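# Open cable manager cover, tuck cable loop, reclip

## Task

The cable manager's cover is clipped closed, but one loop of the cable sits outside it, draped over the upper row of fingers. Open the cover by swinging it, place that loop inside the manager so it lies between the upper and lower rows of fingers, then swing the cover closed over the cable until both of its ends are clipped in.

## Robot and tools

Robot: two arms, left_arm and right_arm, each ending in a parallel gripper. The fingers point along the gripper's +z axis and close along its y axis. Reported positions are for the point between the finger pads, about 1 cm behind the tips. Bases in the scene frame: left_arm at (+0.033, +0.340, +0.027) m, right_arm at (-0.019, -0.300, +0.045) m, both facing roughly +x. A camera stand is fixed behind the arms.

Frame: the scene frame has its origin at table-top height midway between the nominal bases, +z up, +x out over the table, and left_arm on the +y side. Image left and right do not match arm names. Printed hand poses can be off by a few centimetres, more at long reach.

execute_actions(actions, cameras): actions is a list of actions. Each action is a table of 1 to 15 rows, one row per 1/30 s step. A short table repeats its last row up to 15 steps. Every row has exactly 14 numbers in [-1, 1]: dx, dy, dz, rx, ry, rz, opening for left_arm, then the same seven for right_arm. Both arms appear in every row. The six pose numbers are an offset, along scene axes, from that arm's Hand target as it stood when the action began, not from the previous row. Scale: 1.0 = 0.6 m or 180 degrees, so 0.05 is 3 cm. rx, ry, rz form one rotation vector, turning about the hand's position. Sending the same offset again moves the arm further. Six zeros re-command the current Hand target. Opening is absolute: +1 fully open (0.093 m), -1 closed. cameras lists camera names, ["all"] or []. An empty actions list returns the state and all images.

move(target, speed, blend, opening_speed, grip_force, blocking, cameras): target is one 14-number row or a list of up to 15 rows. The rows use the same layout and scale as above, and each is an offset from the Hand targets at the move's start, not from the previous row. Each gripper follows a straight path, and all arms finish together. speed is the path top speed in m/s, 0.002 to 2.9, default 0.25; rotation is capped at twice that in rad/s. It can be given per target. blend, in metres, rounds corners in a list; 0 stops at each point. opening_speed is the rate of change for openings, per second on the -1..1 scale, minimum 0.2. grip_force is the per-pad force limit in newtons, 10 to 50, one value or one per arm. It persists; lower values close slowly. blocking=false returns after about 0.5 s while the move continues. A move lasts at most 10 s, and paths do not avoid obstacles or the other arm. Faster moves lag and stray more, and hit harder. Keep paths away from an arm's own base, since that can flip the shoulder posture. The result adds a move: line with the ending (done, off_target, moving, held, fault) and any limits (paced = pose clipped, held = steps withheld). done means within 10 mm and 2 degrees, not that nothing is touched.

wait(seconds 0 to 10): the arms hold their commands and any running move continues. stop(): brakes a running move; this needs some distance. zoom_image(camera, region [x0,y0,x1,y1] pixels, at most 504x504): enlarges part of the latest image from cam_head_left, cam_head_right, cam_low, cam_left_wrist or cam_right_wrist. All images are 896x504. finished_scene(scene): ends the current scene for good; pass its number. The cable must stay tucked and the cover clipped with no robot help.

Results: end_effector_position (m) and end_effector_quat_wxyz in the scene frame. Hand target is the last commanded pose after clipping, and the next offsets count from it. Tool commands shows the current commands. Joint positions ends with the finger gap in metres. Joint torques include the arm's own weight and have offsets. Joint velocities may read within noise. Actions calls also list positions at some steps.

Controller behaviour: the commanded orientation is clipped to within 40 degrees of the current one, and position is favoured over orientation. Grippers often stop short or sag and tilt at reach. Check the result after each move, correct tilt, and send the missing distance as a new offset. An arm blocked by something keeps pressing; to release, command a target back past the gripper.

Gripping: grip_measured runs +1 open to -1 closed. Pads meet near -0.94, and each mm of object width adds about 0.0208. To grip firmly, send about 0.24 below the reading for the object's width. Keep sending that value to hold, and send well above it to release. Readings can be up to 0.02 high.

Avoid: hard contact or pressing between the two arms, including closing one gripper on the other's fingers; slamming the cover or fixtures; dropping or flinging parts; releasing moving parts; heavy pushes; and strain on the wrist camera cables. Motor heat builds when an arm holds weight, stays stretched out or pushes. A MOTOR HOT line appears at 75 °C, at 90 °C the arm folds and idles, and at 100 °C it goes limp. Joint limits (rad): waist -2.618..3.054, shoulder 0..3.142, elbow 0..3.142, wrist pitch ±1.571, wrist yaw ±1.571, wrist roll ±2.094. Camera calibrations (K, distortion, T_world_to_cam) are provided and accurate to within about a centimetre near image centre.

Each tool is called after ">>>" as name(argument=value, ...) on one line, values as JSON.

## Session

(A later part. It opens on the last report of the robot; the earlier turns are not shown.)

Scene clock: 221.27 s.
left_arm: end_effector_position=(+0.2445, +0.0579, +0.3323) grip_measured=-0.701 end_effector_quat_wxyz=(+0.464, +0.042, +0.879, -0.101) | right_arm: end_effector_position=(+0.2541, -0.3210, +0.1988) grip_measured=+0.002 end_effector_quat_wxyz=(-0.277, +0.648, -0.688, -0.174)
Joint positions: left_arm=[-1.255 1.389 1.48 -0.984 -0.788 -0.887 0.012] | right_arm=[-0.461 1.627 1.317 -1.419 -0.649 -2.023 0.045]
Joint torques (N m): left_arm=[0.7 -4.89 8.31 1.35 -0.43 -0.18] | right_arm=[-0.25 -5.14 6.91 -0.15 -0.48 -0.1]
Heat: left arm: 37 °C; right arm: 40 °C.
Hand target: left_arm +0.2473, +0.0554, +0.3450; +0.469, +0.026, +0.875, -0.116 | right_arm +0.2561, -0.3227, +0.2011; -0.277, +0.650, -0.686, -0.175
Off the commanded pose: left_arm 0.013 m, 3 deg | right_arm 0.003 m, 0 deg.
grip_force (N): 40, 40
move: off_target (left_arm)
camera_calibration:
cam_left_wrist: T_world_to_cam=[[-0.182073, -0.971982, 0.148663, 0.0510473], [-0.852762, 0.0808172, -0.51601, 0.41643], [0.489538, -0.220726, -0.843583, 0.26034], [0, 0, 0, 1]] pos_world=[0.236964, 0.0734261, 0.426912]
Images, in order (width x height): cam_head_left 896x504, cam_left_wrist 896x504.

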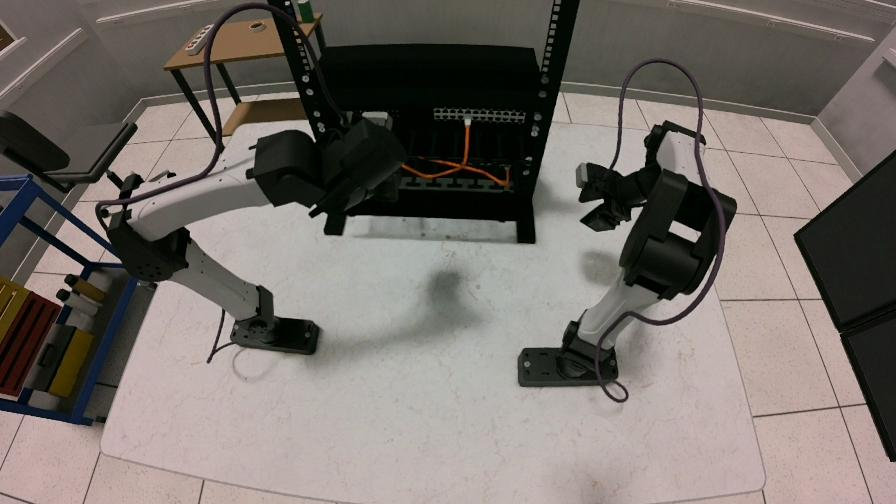

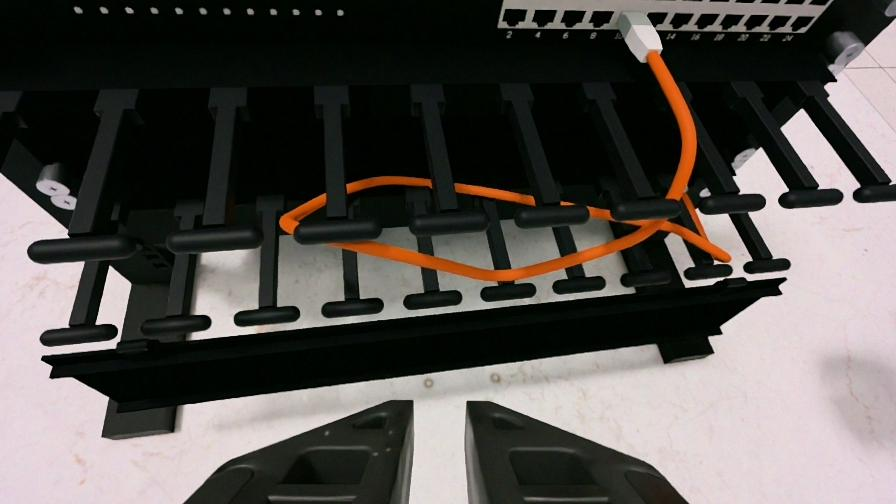

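>>> execute_actions(actions=[], cameras=["cam_right_wrist","cam_low"])

>>> zoom_image(camera="cam_low", region=[300, 100, 700, 350])

Scene clock: 227.87 s.
left_arm: end_effector_position=(+0.2445, +0.0579, +0.3323) grip_measured=-0.701 end_effector_quat_wxyz=(+0.464, +0.042, +0.879, -0.100) | right_arm: end_effector_position=(+0.2541, -0.3210, +0.1988) grip_measured=+0.002 end_effector_quat_wxyz=(-0.277, +0.648, -0.688, -0.174)
Joint positions: left_arm=[-1.255 1.389 1.48 -0.984 -0.788 -0.887 0.012] | right_arm=[-0.461 1.627 1.317 -1.419 -0.649 -2.023 0.045]
Joint velocities: within noise
Joint torques (N m): left_arm=[0.75 -4.89 8.31 1.32 -0.43 -0.19] | right_arm=[-0.2 -5.16 6.82 -0.15 -0.5 -0.11]
Motor temperatures (°C): left_arm=[24 37 37 35 23 23 29] | right_arm=[25 35 40 24 27 24 26]
Heat: left arm: 37 °C; right arm: 40 °C.
Hand target: left_arm +0.2473, +0.0554, +0.3450; +0.469, +0.026, +0.875, -0.116 | right_arm +0.2561, -0.3227, +0.2011; -0.277, +0.650, -0.686, -0.175
Tool commands: left_gripper/opening=-0.7 right_gripper/opening=+0.0
Off the commanded pose: left_arm 0.013 m, 3 deg | right_arm 0.003 m, 0 deg.
grip_force (N): 40, 40
camera_calibration:
cam_right_wrist: T_world_to_cam=[[0.98725, -0.110709, 0.114368, -0.307244], [-0.0827608, -0.970768, -0.2253, -0.205128], [0.135968, 0.212962, -0.967554, 0.307244], [0, 0, 0, 1]] pos_world=[0.244574, -0.298577, 0.286198]
Images, in order (width x height): cam_low 896x504, cam_right_wrist 896x504.

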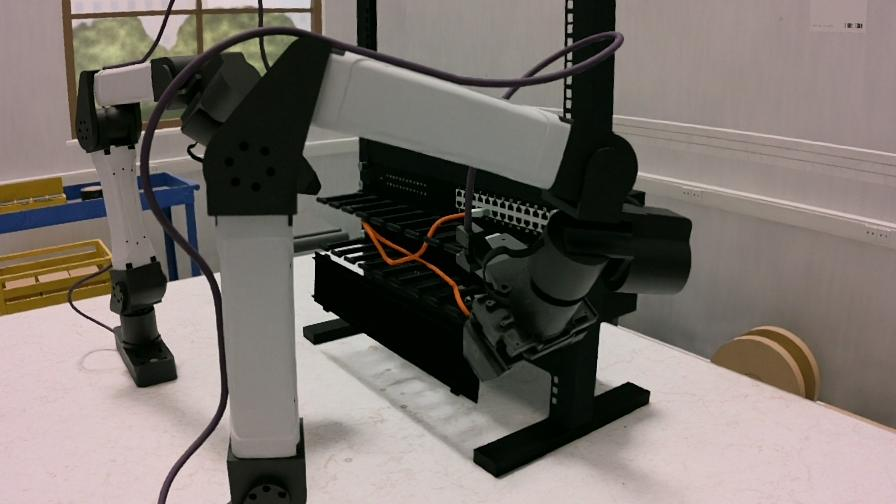

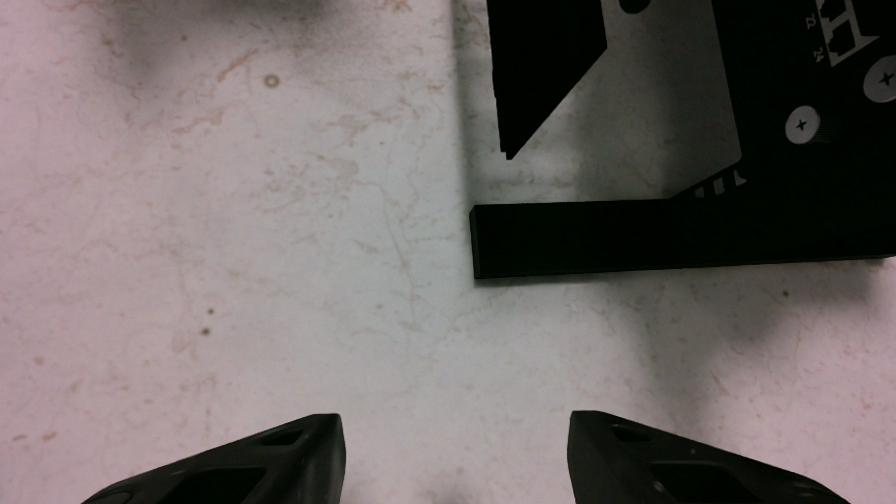

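Scaled by 1.260.

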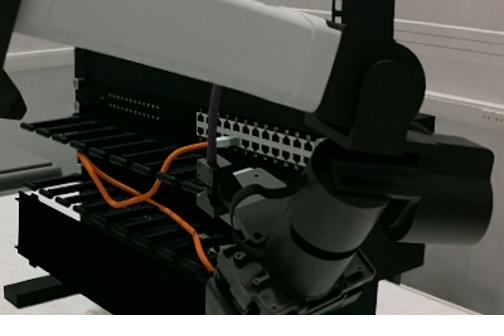

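>>> move(target=[[-0.1,0,0,0.523,-0.2,-0.097,-1,0.09,-0.02,-0.0,0,0,0,0],[-0.14,-0.06,-0.33,0.523,-0.2,-0.097,-1,0.087,0.083,-0.110,0,0,0,0],[-0.14,-0.06,-0.33,0.523,-0.2,-0.097,-1,0.095,0.188,-0.120,0,0,0,0]], speed=0.2, cameras=["cam_right_wrist","cam_low","cam_left_wrist"])

Scene clock: 244.07 s.
left_arm: end_effector_position=(+0.1652, +0.0249, +0.1440) grip_measured=-0.976 end_effector_quat_wxyz=(+0.491, +0.532, +0.495, +0.481) | right_arm: end_effector_position=(+0.3113, -0.2098, +0.1227) grip_measured=+0.002 end_effector_quat_wxyz=(-0.265, +0.649, -0.688, -0.187)
Joint positions: left_arm=[-1.669 2.178 1.261 -1.551 -1.481 -0.872 0] | right_arm=[-0.038 1.739 1.136 -0.84 -0.65 -1.505 0.045]
Joint torques (N m): left_arm=[0.02 -8.81 5.23 -1 -0.4 -0.32] | right_arm=[0.02 -10.39 4.52 0.67 -0.5 0.06]
Heat: left arm: 37 °C; right arm: 39 °C.
Hand target: left_arm +0.1632, +0.0194, +0.1469; +0.500, +0.501, +0.500, +0.499 | right_arm +0.3131, -0.2098, +0.1291; -0.277, +0.650, -0.685, -0.175
Off the commanded pose: left_arm 0.007 m, 4 deg | right_arm 0.007 m, 2 deg.
joint sent to its limit (left arm) — joint 4 (wrist pitch), lower limit. The joint targets are off in orientation, not in position.
grip_force (N): 40, 40
move: off_target (left_arm)
camera_calibration:
cam_left_wrist: T_world_to_cam=[[-0.0731002, 0.0289866, -0.996903, 0.154558], [-0.376871, 0.92466, 0.0545209, 0.0725951], [0.923377, 0.379689, -0.0566687, -0.0668991], [0, 0, 0, 1]] pos_world=[0.10043, -0.046205, 0.146331]
cam_right_wrist: T_world_to_cam=[[0.991659, -0.0991278, 0.0823826, -0.337739], [-0.0783999, -0.97122, -0.224913, -0.110992], [0.102307, 0.216578, -0.97089, 0.213791], [0, 0, 0, 1]] pos_world=[0.304347, -0.187579, 0.210428]
Images, in order (width x height): cam_low 896x504, cam_left_wrist 896x504, cam_right_wrist 896x504.

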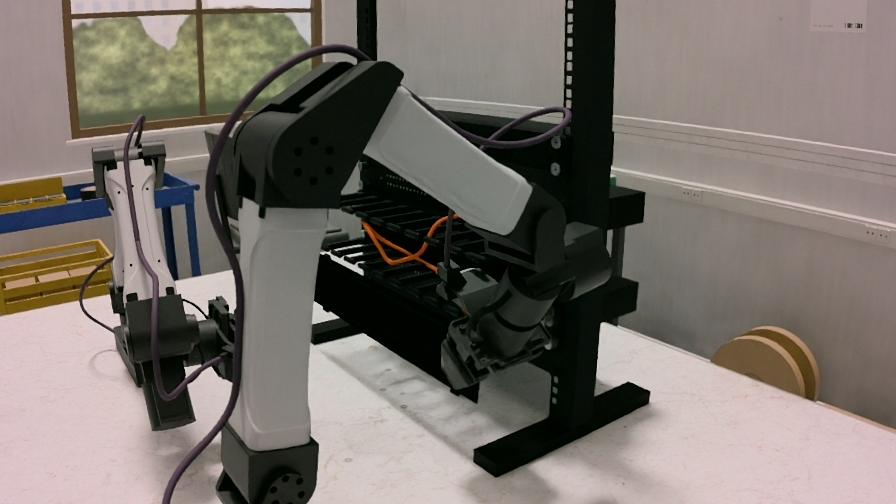

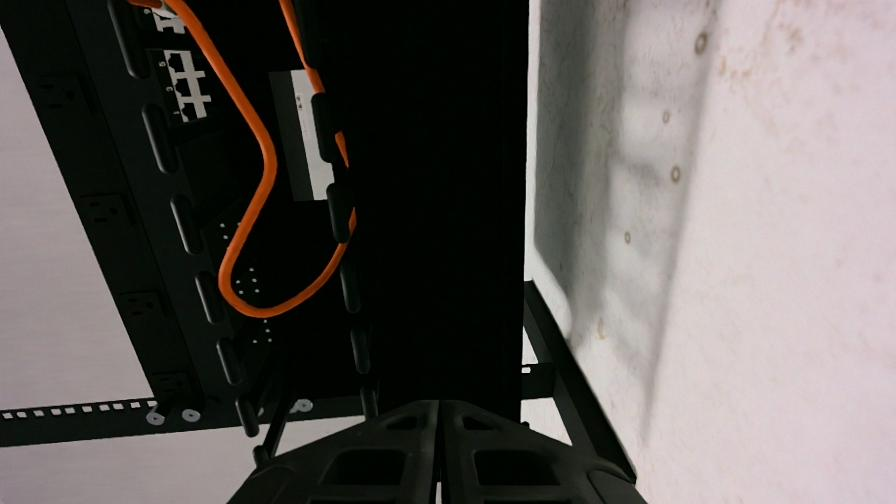

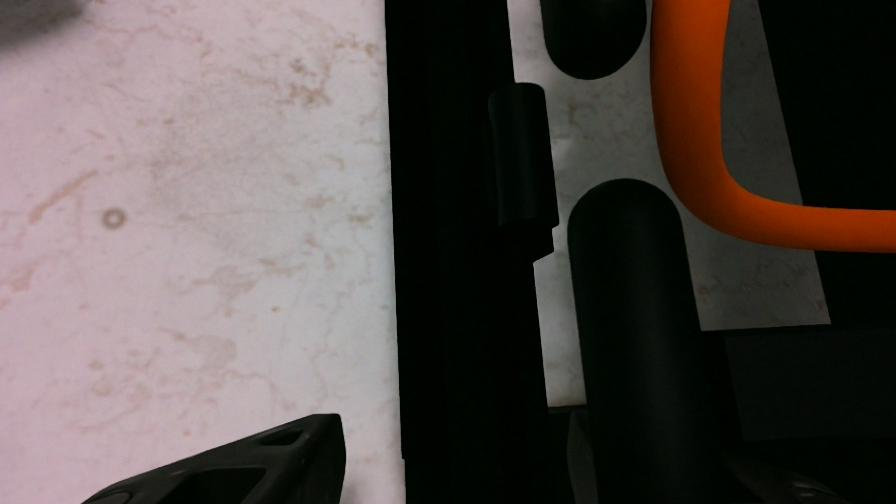

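>>> move(target=[0,0,0,0,0,0,-1,-0.14,0,0.03,0,0,0,0], speed=0.1, cameras=["cam_right_wrist","cam_low"])

Scene clock: 248.53 s.
left_arm: end_effector_position=(+0.1652, +0.0249, +0.1440) grip_measured=-0.976 end_effector_quat_wxyz=(+0.491, +0.532, +0.495, +0.481) | right_arm: end_effector_position=(+0.2351, -0.2134, +0.1442) grip_measured=+0.002 end_effector_quat_wxyz=(-0.272, +0.647, -0.692, -0.168)
Joint positions: left_arm=[-1.669 2.178 1.261 -1.551 -1.481 -0.872 0] | right_arm=[-0.055 1.388 0.88 -0.903 -0.634 -1.505 0.045]
Joint torques (N m): left_arm=[0.01 -8.81 5.16 -1.02 -0.4 -0.32] | right_arm=[0.34 -6.32 4.83 0.49 -0.67 -0.11]
Heat: left arm: 37 °C; right arm: 39 °C.
Hand target: left_arm +0.1632, +0.0194, +0.1469; +0.500, +0.501, +0.500, +0.499 | right_arm +0.2291, -0.2098, +0.1471; -0.277, +0.650, -0.685, -0.175
Off the commanded pose: left_arm 0.006 m, 4 deg | right_arm 0.008 m, 1 deg.
joint sent to its limit (left arm) — joint 4 (wrist pitch), lower limit. The joint targets are off in orientation, not in position.
grip_force (N): 40, 40
move: off_target (left_arm)
camera_calibration:
cam_right_wrist: T_world_to_cam=[[0.986416, -0.11669, 0.115616, -0.271586], [-0.090374, -0.973249, -0.211231, -0.11529], [0.137172, 0.197913, -0.970574, 0.231024], [0, 0, 0, 1]] pos_world=[0.225787, -0.18962, 0.231273]
Images, in order (width x height): cam_low 896x504, cam_right_wrist 896x504.

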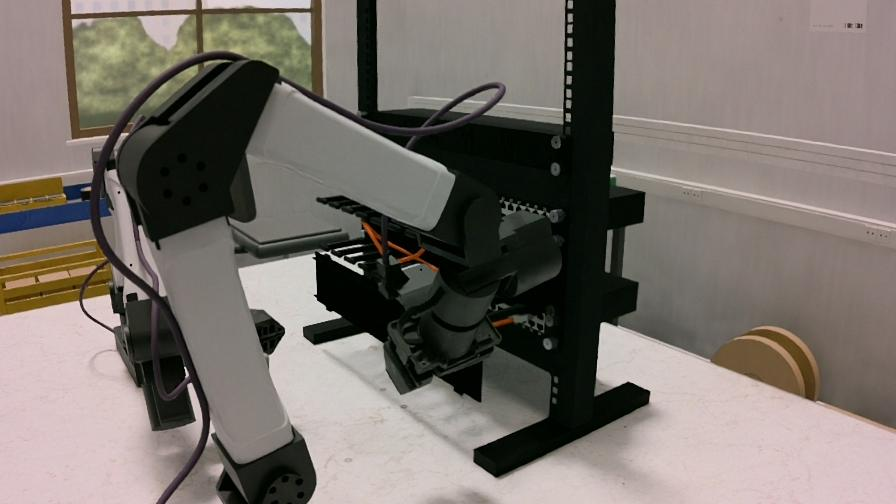

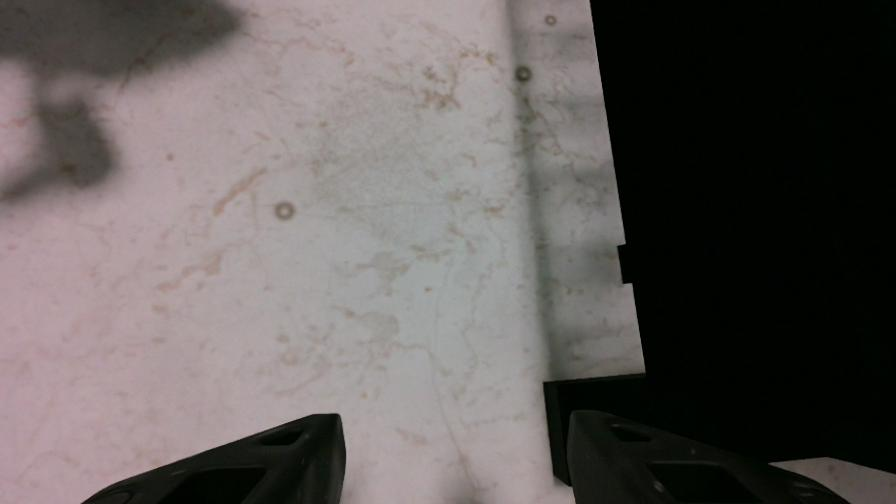

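>>> move(target=[[0,0,0,0,0,0,-1,-0.02,-0.11,0.02,0,0,0,0],[0,0,0,0,0,0,-1,0.12,-0.11,-0.07,0,0,0,0],[0,0,0,0,0,0,-1,0.14,0,-0.07,0,0,0,0]], speed=0.2, cameras=["cam_right_wrist","cam_low"])

Scene clock: 255.47 s.
left_arm: end_effector_position=(+0.1652, +0.0249, +0.1440) grip_measured=-0.976 end_effector_quat_wxyz=(+0.491, +0.532, +0.495, +0.481) | right_arm: end_effector_position=(+0.3113, -0.2101, +0.1006) grip_measured=+0.002 end_effector_quat_wxyz=(-0.267, +0.649, -0.688, -0.184)
Joint positions: left_arm=[-1.669 2.178 1.261 -1.551 -1.481 -0.872 0] | right_arm=[-0.039 1.768 1.075 -0.743 -0.65 -1.505 0.045]
Joint torques (N m): left_arm=[-0.02 -8.81 5.22 -1.02 -0.4 -0.32] | right_arm=[-0.12 -9.77 4.48 0.72 -0.48 0.05]
Heat: left arm: 38 °C; right arm: 38 °C.
Hand target: left_arm +0.1632, +0.0194, +0.1469; +0.500, +0.501, +0.500, +0.499 | right_arm +0.3132, -0.2099, +0.1051; -0.277, +0.650, -0.686, -0.175
Off the commanded pose: left_arm 0.006 m, 4 deg | right_arm 0.005 m, 2 deg.
joint sent to its limit (left arm) — joint 4 (wrist pitch), lower limit. The joint targets are off in orientation, not in position.
grip_force (N): 40, 40
move: off_target (left_arm)
camera_calibration:
cam_right_wrist: T_world_to_cam=[[0.990991, -0.0999178, 0.0891844, -0.336592], [-0.0776886, -0.971276, -0.224917, -0.11643], [0.109096, 0.215962, -0.970288, 0.190139], [0, 0, 0, 1]] pos_world=[0.303771, -0.18778, 0.188321]
Images, in order (width x height): cam_low 896x504, cam_right_wrist 896x504.

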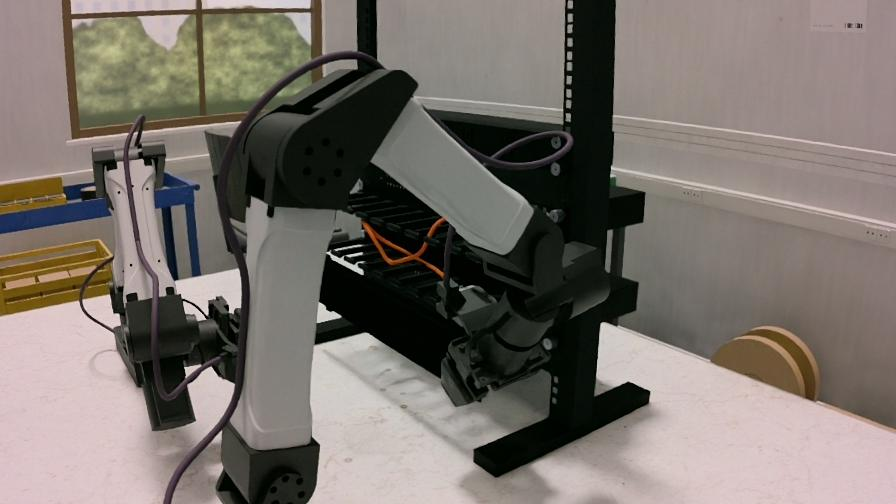

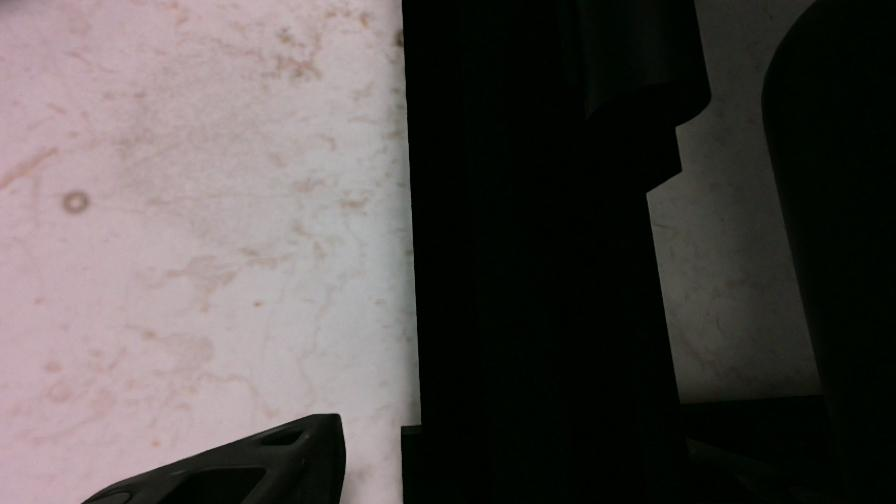

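>>> move(target=[[0,0,0,0,0,0,-1,-0.08,0,0.0,0,0,0,0],[0,0,0,0,0,0,-1,-0.15,0,0.03,0,0,0,0]], speed=0.1, cameras=["cam_right_wrist","cam_low"])

Scene clock: 259.13 s.
left_arm: end_effector_position=(+0.1652, +0.0249, +0.1440) grip_measured=-0.976 end_effector_quat_wxyz=(+0.491, +0.532, +0.495, +0.481) | right_arm: end_effector_position=(+0.2347, -0.2148, +0.1205) grip_measured=+0.002 end_effector_quat_wxyz=(-0.277, +0.650, -0.690, -0.156)
Joint positions: left_arm=[-1.669 2.178 1.261 -1.551 -1.481 -0.872 0] | right_arm=[-0.055 1.397 0.789 -0.778 -0.623 -1.504 0.045]
Joint torques (N m): left_arm=[0.01 -8.8 5.19 -1.01 -0.39 -0.32] | right_arm=[0.05 -6.38 4.37 0.3 -0.84 -0.12]
Heat: left arm: 38 °C; right arm: 38 °C.
Hand target: left_arm +0.1632, +0.0194, +0.1469; +0.500, +0.501, +0.500, +0.499 | right_arm +0.2231, -0.2099, +0.1230; -0.277, +0.650, -0.686, -0.175
Off the commanded pose: left_arm 0.006 m, 4 deg | right_arm 0.013 m, 2 deg.
joint sent to its limit (left arm) — joint 4 (wrist pitch), lower limit. The joint targets are off in orientation, not in position.
grip_force (N): 40, 40
move: off_target (left_arm, right_arm)
camera_calibration:
cam_right_wrist: T_world_to_cam=[[0.983128, -0.117509, 0.140181, -0.270946], [-0.0878494, -0.975514, -0.201628, -0.12394], [0.160442, 0.185912, -0.969379, 0.200174], [0, 0, 0, 1]] pos_world=[0.22337, -0.189958, 0.207036]
Images, in order (width x height): cam_low 896x504, cam_right_wrist 896x504.

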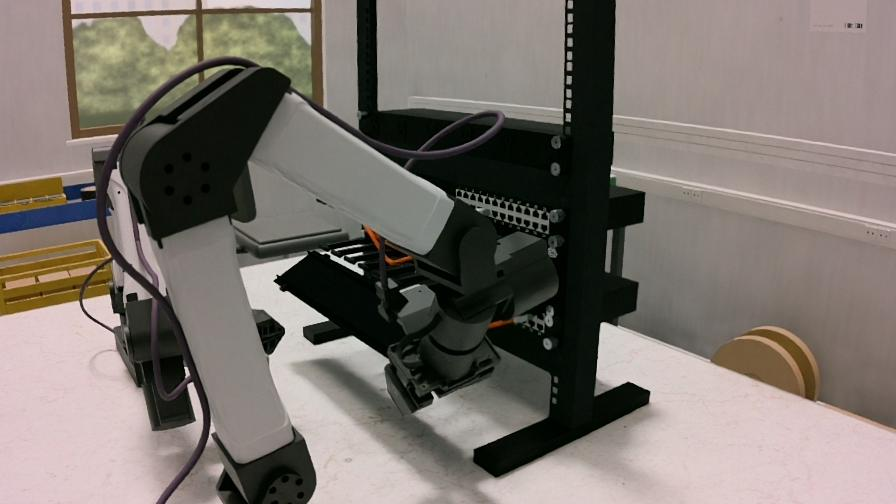

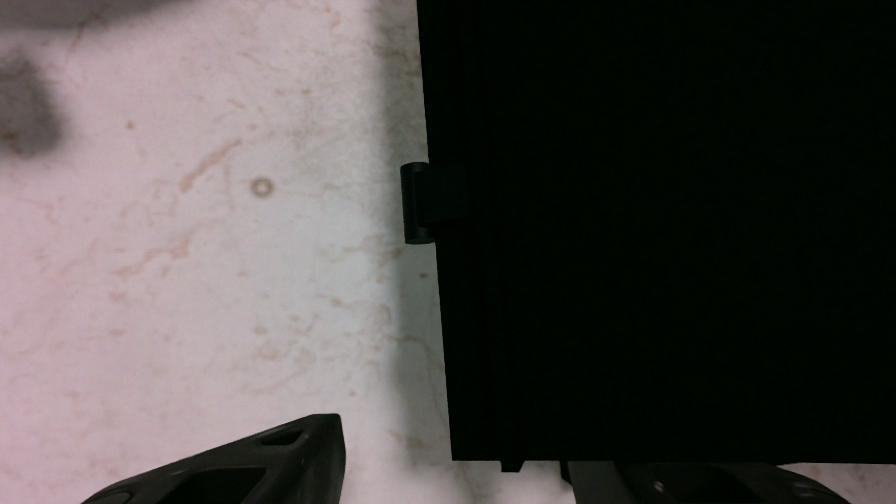

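>>> move(target=[[0.0,0,-0.045,0,0,0,-1,0,0,0,0,0,0,0],[0.145,0,-0.045,0,0,0,-1,0,0,0,0,0,0,0],[0.145,0,0.03,0,0,0,-1,0,0,0,0,0,0,0]], speed=0.15, cameras=["cam_right_wrist","cam_low","cam_left_wrist"])

Scene clock: 266.23 s.
left_arm: end_effector_position=(+0.2449, +0.0275, +0.1354) grip_measured=-0.976 end_effector_quat_wxyz=(+0.423, +0.489, +0.533, +0.546) | right_arm: end_effector_position=(+0.2299, -0.2133, +0.1206) grip_measured=+0.002 end_effector_quat_wxyz=(-0.272, +0.648, -0.691, -0.167)
Joint positions: left_arm=[-1.419 2.238 1.38 -1.366 -1.512 -0.571 0] | right_arm=[-0.055 1.397 0.789 -0.801 -0.632 -1.506 0.045]
Joint torques (N m): left_arm=[0.99 -15.77 3.6 -0.42 -1.29 -0.05] | right_arm=[0.14 -6.39 4.26 0.45 -0.7 -0.11]
Heat: left arm: 40 °C; right arm: 38 °C.
Hand target: left_arm +0.2502, +0.0194, +0.1650; +0.500, +0.501, +0.500, +0.499 | right_arm +0.2231, -0.2099, +0.1230; -0.277, +0.650, -0.686, -0.175
Off the commanded pose: left_arm 0.031 m, 11 deg | right_arm 0.008 m, 1 deg.
joint sent to its limit (left arm) — joint 5 (wrist yaw), lower limit. The joint targets are off in orientation, not in position.
grip_force (N): 40, 40
move: off_target (left_arm)
camera_calibration:
cam_left_wrist: T_world_to_cam=[[-0.0778485, 0.0706112, -0.994461, 0.15144], [-0.563845, 0.819517, 0.102328, 0.142817], [0.822204, 0.568688, -0.0239844, -0.126826], [0, 0, 0, 1]] pos_world=[0.196592, -0.0556098, 0.132945]
cam_right_wrist: T_world_to_cam=[[0.986257, -0.115163, 0.118465, -0.263659], [-0.0885725, -0.973833, -0.209297, -0.121419], [0.139468, 0.195928, -0.97065, 0.207845], [0, 0, 0, 1]] pos_world=[0.220294, -0.189328, 0.207567]
Images, in order (width x height): cam_low 896x504, cam_left_wrist 896x504, cam_right_wrist 896x504.

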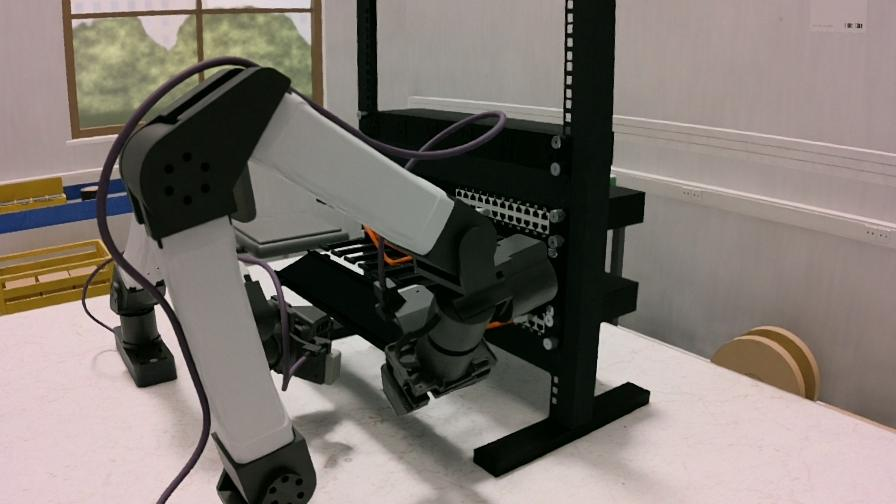

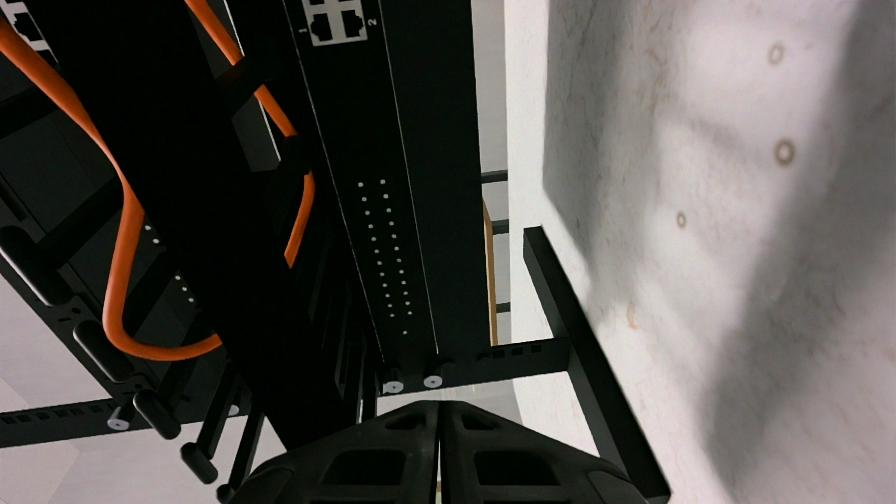

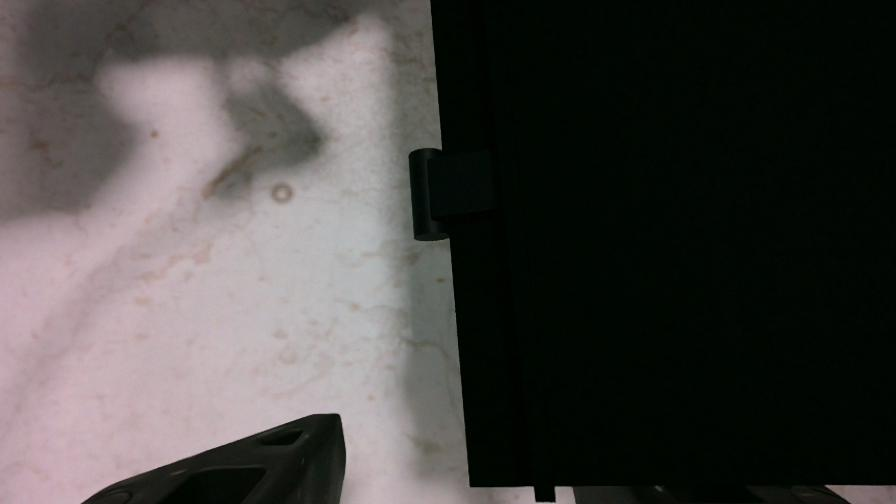

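>>> move(target=[[0.02,0,-0.03,0,0,0,-1,0,-0.14,0.0,0,0,0,0],[0.02,0,0.0,0,0,0,-1,-0.05,-0.16,0.1,0,0,0,0],[0.05,0,0.07,0,0,0,-1,-0.05,-0.16,0.1,0,0,0,0]], speed=0.15, cameras=["cam_right_wrist","cam_low","cam_left_wrist"])

Scene clock: 276.53 s.
left_arm: end_effector_position=(+0.2491, +0.0311, +0.1280) grip_measured=-0.976 end_effector_quat_wxyz=(+0.370, +0.632, +0.439, +0.520) | right_arm: end_effector_position=(+0.1922, -0.3037, +0.1758) grip_measured=+0.002 end_effector_quat_wxyz=(-0.269, +0.642, -0.694, -0.182)
Joint positions: left_arm=[-1.39 1.827 0.78 0.217 -1.316 1.102 0] | right_arm=[-0.512 1.422 1.028 -1.39 -0.632 -2.072 0.045]
Joint torques (N m): left_arm=[5.53 -16.85 8.21 3.4 -1.36 0.27] | right_arm=[-0.29 -5.74 6.52 -0.25 -0.46 -0.12]
Motor temperatures (°C): left_arm=[24 45 35 34 24 23 29] | right_arm=[25 36 38 24 27 24 26]
Heat: left arm: 45 °C; right arm: 38 °C.
Hand target: left_arm +0.2802, +0.0194, +0.2069; +0.500, +0.501, +0.500, +0.499 | right_arm +0.1931, -0.3059, +0.1831; -0.277, +0.650, -0.686, -0.175
Off the commanded pose: left_arm 0.086 m, 22 deg | right_arm 0.008 m, 2 deg.
joint sent to its limit (right arm) — joint 6 (wrist roll), lower limit. The joint targets still meet the commanded pose.
grip_force (N): 40, 40
move: off_target (left_arm)
camera_calibration:
cam_left_wrist: T_world_to_cam=[[-0.18948, 0.339461, -0.921338, 0.154173], [-0.347125, 0.854583, 0.386255, 0.0515317], [0.918478, 0.393007, -0.0440905, -0.148435], [0, 0, 0, 1]] pos_world=[0.183434, -0.038038, 0.115596]
cam_right_wrist: T_world_to_cam=[[0.988916, -0.120055, 0.0873583, -0.239949], [-0.0976974, -0.969213, -0.226014, -0.195044], [0.111803, 0.214974, -0.970199, 0.29545], [0, 0, 0, 1]] pos_world=[0.185203, -0.28136, 0.263525]
Images, in order (width x height): cam_low 896x504, cam_left_wrist 896x504, cam_right_wrist 896x504.

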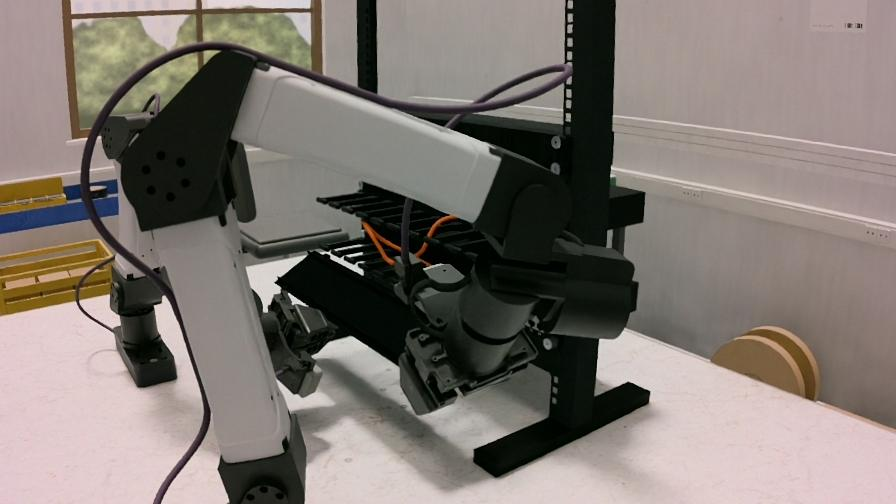

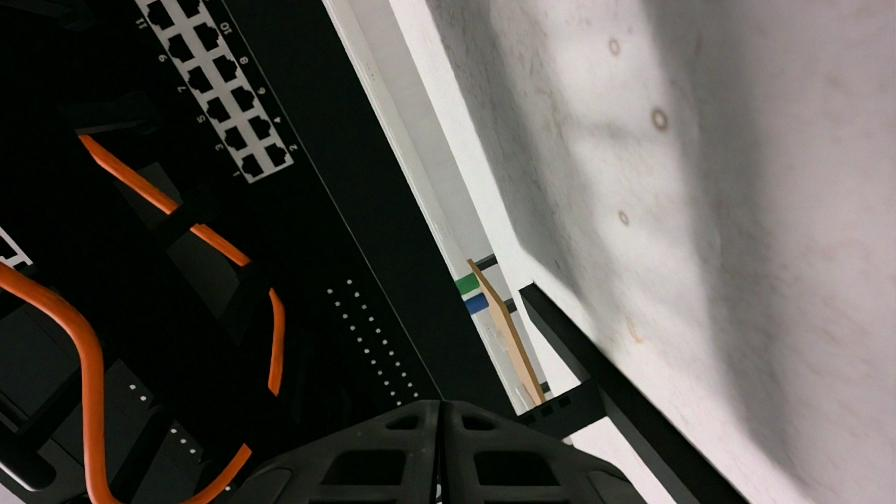

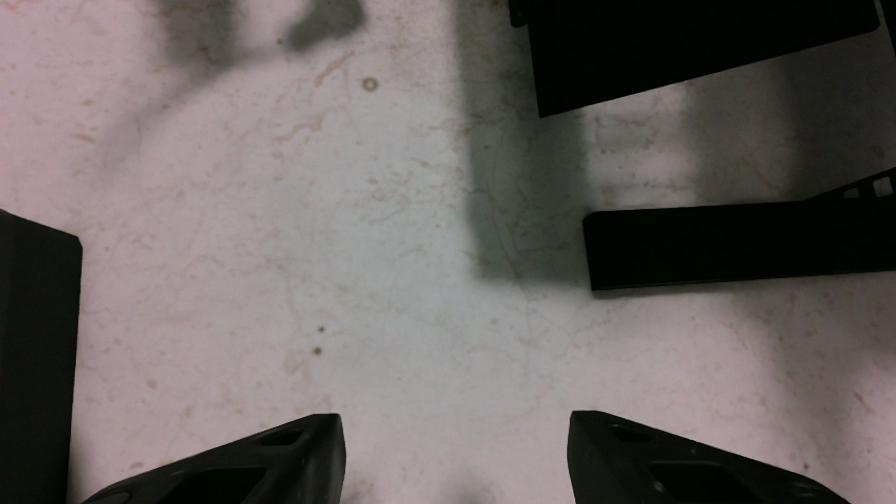

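>>> move(target=[[-0.06,0,-0.11,0,0,0,-1,0,0,0,0,0,0,0],[-0.08,0,-0.07,0,0,0,-1,0,0,0,0,0,0,0],[-0.08,0,-0.02,0,0,0,-1,0,0,0,0,0,0,0]], speed=0.12, cameras=["cam_low","cam_left_wrist"])

Scene clock: 284.37 s.
left_arm: end_effector_position=(+0.2331, +0.0194, +0.1803) grip_measured=-0.976 end_effector_quat_wxyz=(+0.479, +0.523, +0.484, +0.512) | right_arm: end_effector_position=(+0.1922, -0.3037, +0.1758) grip_measured=+0.002 end_effector_quat_wxyz=(-0.269, +0.642, -0.694, -0.182)
Joint positions: left_arm=[-1.454 1.853 0.702 0.989 -1.466 1.482 0] | right_arm=[-0.512 1.422 1.028 -1.39 -0.632 -2.072 0.045]
Joint torques (N m): left_arm=[-0.03 -10.21 4.53 1.89 -0.24 -0.08] | right_arm=[-0.5 -5.7 6.45 -0.25 -0.46 -0.12]
Heat: left arm: 47 °C; right arm: 38 °C.
Hand target: left_arm +0.2322, +0.0194, +0.1950; +0.500, +0.501, +0.500, +0.499 | right_arm +0.1931, -0.3059, +0.1831; -0.277, +0.650, -0.686, -0.175
Off the commanded pose: left_arm 0.015 m, 4 deg | right_arm 0.008 m, 2 deg.
joint sent to its limit (right arm) — joint 6 (wrist roll), lower limit. The joint targets still meet the commanded pose.
grip_force (N): 40, 40
move: off_target (left_arm)
camera_calibration:
cam_left_wrist: T_world_to_cam=[[-0.0350931, 0.0708533, -0.996869, 0.186145], [-0.415901, 0.905969, 0.0790336, 0.106314], [0.908732, 0.417373, -0.00232528, -0.132585], [0, 0, 0, 1]] pos_world=[0.171233, -0.0541689, 0.176852]
Images, in order (width x height): cam_low 896x504, cam_left_wrist 896x504.

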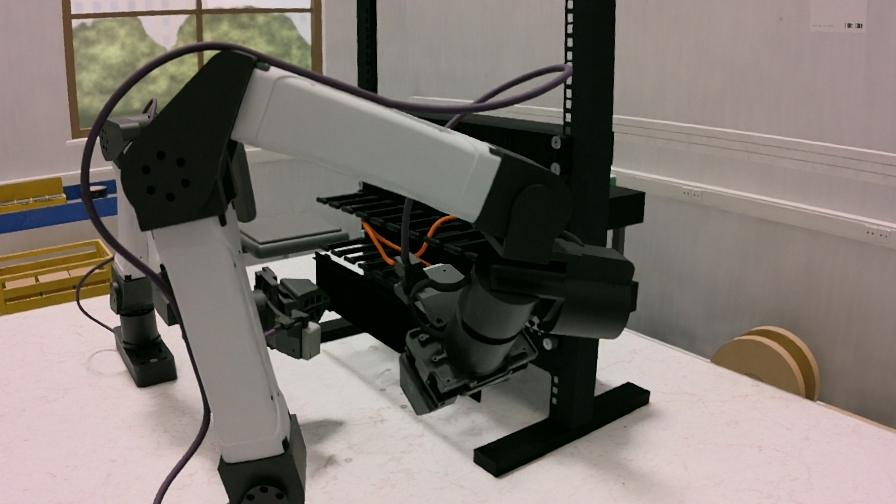

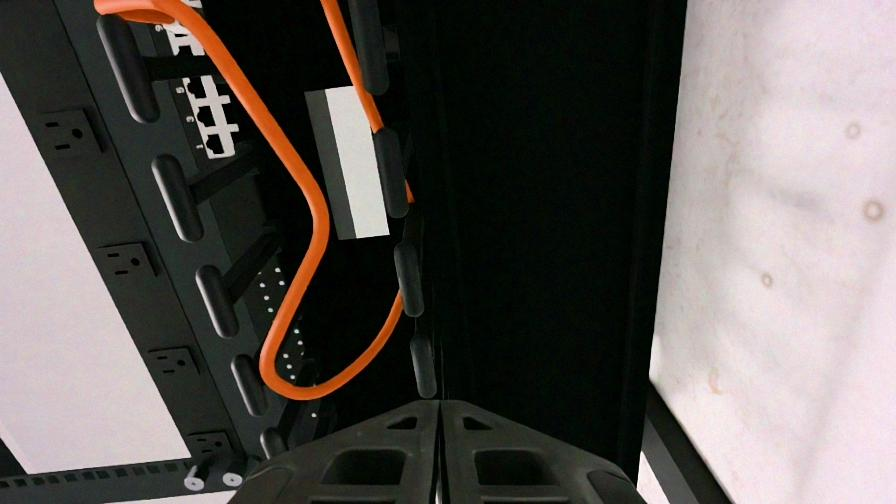

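>>> move(target=[[-0.12,0,-0.08,0,0,0,-1,0.19,0,0,0,0,0,0],[-0.12,0,-0.12,0,0,0,-1,0.2,0.05,-0.13,0,0,0,0],[-0.12,0,-0.12,0,0,0,-1,0.2,0.16,-0.13,0,0,0,0],[-0.12,0,-0.12,0,0,0,-1,0.12,0.16,-0.13,0,0,0,0],[-0.12,0,-0.12,0,0,0,-1,0.05,0.16,-0.1,0,0,0,0]], speed=0.18, cameras=["cam_low","cam_right_wrist"])

Scene clock: 294.03 s.
left_arm: end_effector_position=(+0.1610, +0.0175, +0.1220) grip_measured=-0.976 end_effector_quat_wxyz=(+0.524, +0.538, +0.459, +0.475) | right_arm: end_effector_position=(+0.2342, -0.2145, +0.1208) grip_measured=+0.002 end_effector_quat_wxyz=(-0.277, +0.651, -0.689, -0.156)
Joint positions: left_arm=[-1.682 2.006 0.621 0.988 -1.573 1.205 0] | right_arm=[-0.054 1.395 0.788 -0.78 -0.625 -1.506 0.045]
Joint torques (N m): left_arm=[0.18 -7.83 2.81 1.49 -0.41 -0.3] | right_arm=[0.21 -6.34 4.51 0.32 -0.8 -0.11]
Heat: left arm: 45 °C; right arm: 38 °C.
Hand target: left_arm +0.1602, +0.0194, +0.1230; +0.500, +0.501, +0.500, +0.499 | right_arm +0.2232, -0.2099, +0.1231; -0.277, +0.650, -0.686, -0.175
Off the commanded pose: left_arm 0.002 m, 7 deg | right_arm 0.012 m, 2 deg.
joint sent to its limit (left arm) — joint 5 (wrist yaw), lower limit. The joint targets are off in orientation, not in position.
grip_force (N): 40, 40
move: off_target (left_arm, right_arm)
camera_calibration:
cam_right_wrist: T_world_to_cam=[[0.983322, -0.11555, 0.140451, -0.270113], [-0.0856526, -0.975458, -0.202845, -0.12394], [0.160442, 0.187432, -0.969086, 0.20085], [0, 0, 0, 1]] pos_world=[0.222768, -0.189756, 0.207438]
Images, in order (width x height): cam_low 896x504, cam_right_wrist 896x504.

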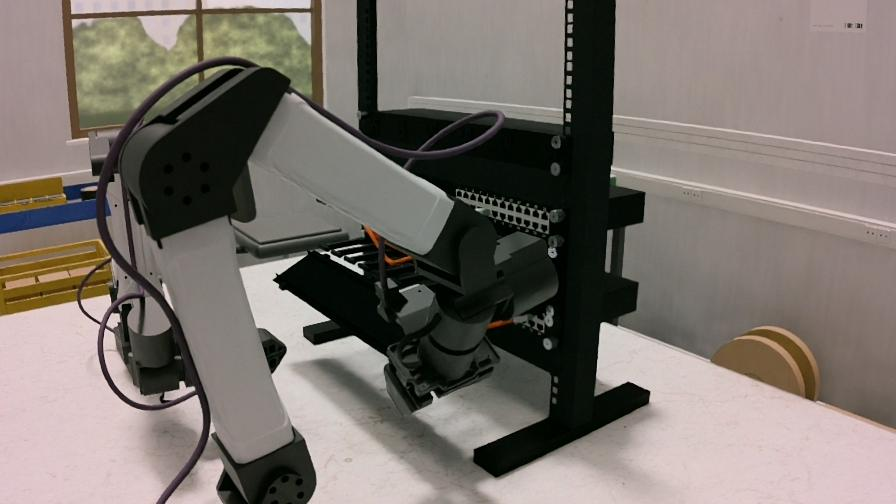

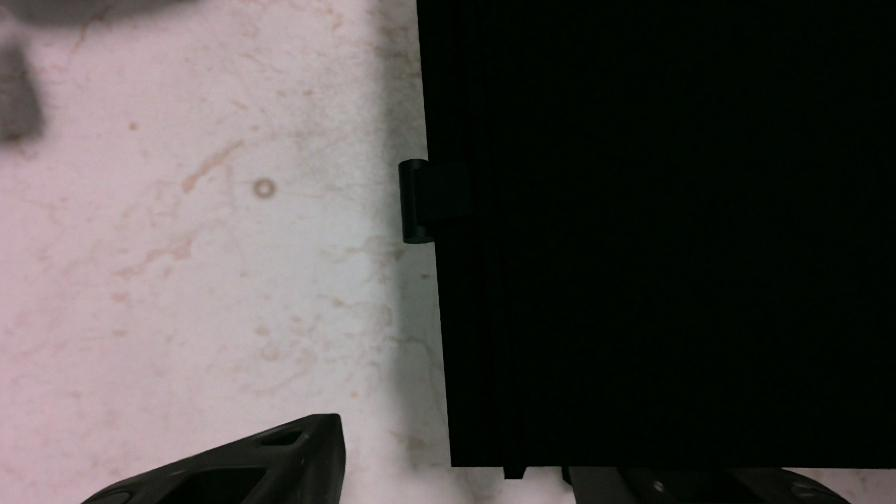

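>>> move(target=[[0.1,0,0,0,0,0,-1,0,0,0.0,0,0,0,0],[0.16,0,-0.01,0,0,0,-1,0,0,0.0,0,0,0,0],[0.16,0,0.03,0,0,0,-1,0,0,0,0,0,0,0],[0.16,0,0.03,0,0,0,-1,0,-0.14,0,0,0,0,0]], speed=0.12, cameras=["cam_low","cam_right_wrist","cam_left_wrist"])

Scene clock: 300.77 s.
left_arm: end_effector_position=(+0.2548, +0.0266, +0.1183) grip_measured=-0.976 end_effector_quat_wxyz=(+0.453, +0.536, +0.481, +0.525) | right_arm: end_effector_position=(+0.2200, -0.2931, +0.1195) grip_measured=+0.002 end_effector_quat_wxyz=(-0.272, +0.650, -0.688, -0.173)
Joint positions: left_arm=[-1.386 2.067 0.68 1.137 -1.419 1.452 0] | right_arm=[-0.412 1.526 0.896 -1.064 -0.647 -1.965 0.045]
Joint torques (N m): left_arm=[0.4 -11.78 3.85 2.35 -0.08 -0.03] | right_arm=[-0.36 -4.22 6.56 -0.08 -0.59 -0.11]
Heat: left arm: 44 °C; right arm: 38 °C.
Hand target: left_arm +0.2562, +0.0194, +0.1410; +0.500, +0.501, +0.500, +0.499 | right_arm +0.2232, -0.2939, +0.1231; -0.277, +0.650, -0.686, -0.175
Off the commanded pose: left_arm 0.024 m, 8 deg | right_arm 0.005 m, 1 deg.
grip_force (N): 40, 40
move: off_target (left_arm)
camera_calibration:
cam_left_wrist: T_world_to_cam=[[-0.0583106, 0.126103, -0.990302, 0.128321], [-0.434348, 0.889971, 0.138902, 0.111743], [0.898856, 0.438236, 0.00287771, -0.154076], [0, 0, 0, 1]] pos_world=[0.19451, -0.0481083, 0.111998]
cam_right_wrist: T_world_to_cam=[[0.987962, -0.107014, 0.111711, -0.260204], [-0.0808714, -0.972872, -0.216747, -0.200721], [0.131875, 0.205104, -0.969815, 0.228109], [0, 0, 0, 1]] pos_world=[0.210757, -0.269908, 0.206786]
Images, in order (width x height): cam_low 896x504, cam_left_wrist 896x504, cam_right_wrist 896x504.

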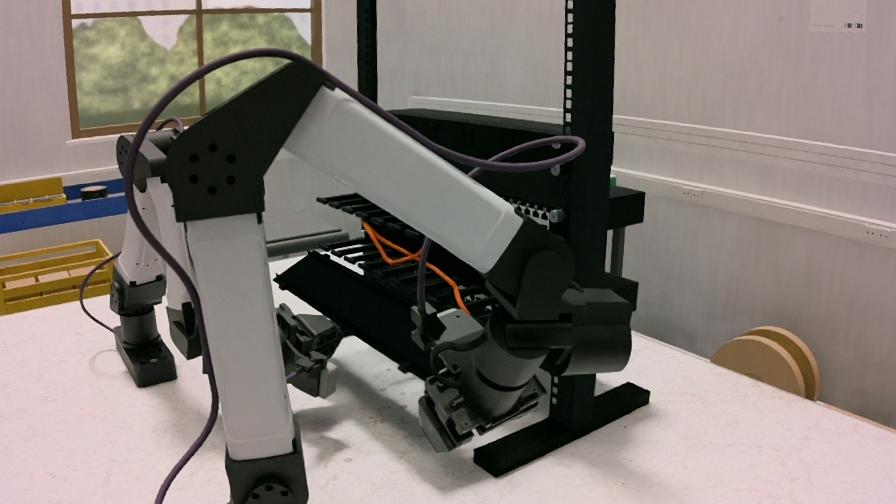

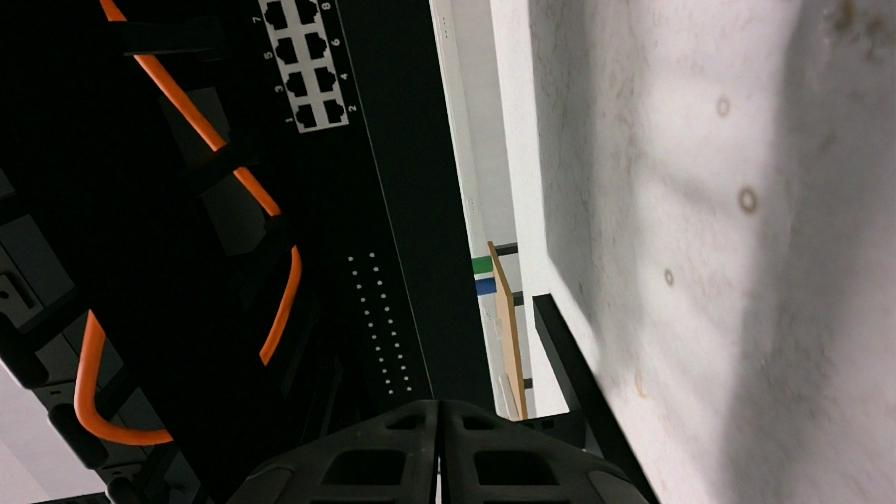

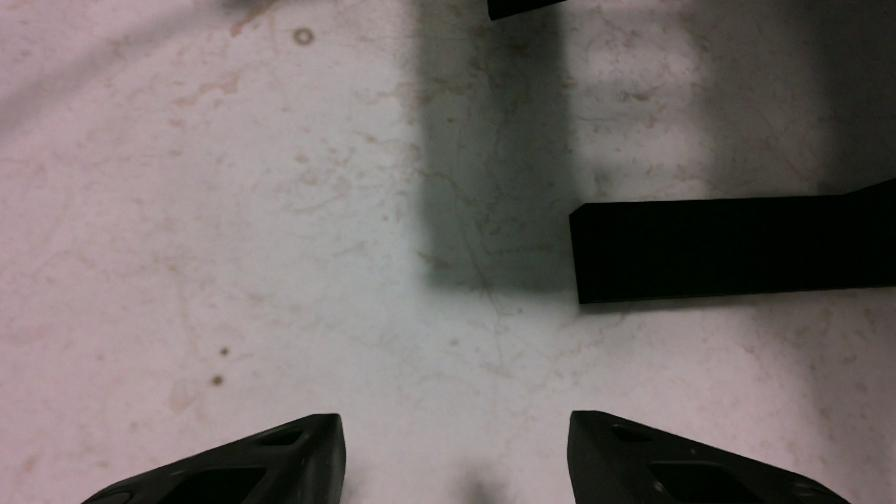

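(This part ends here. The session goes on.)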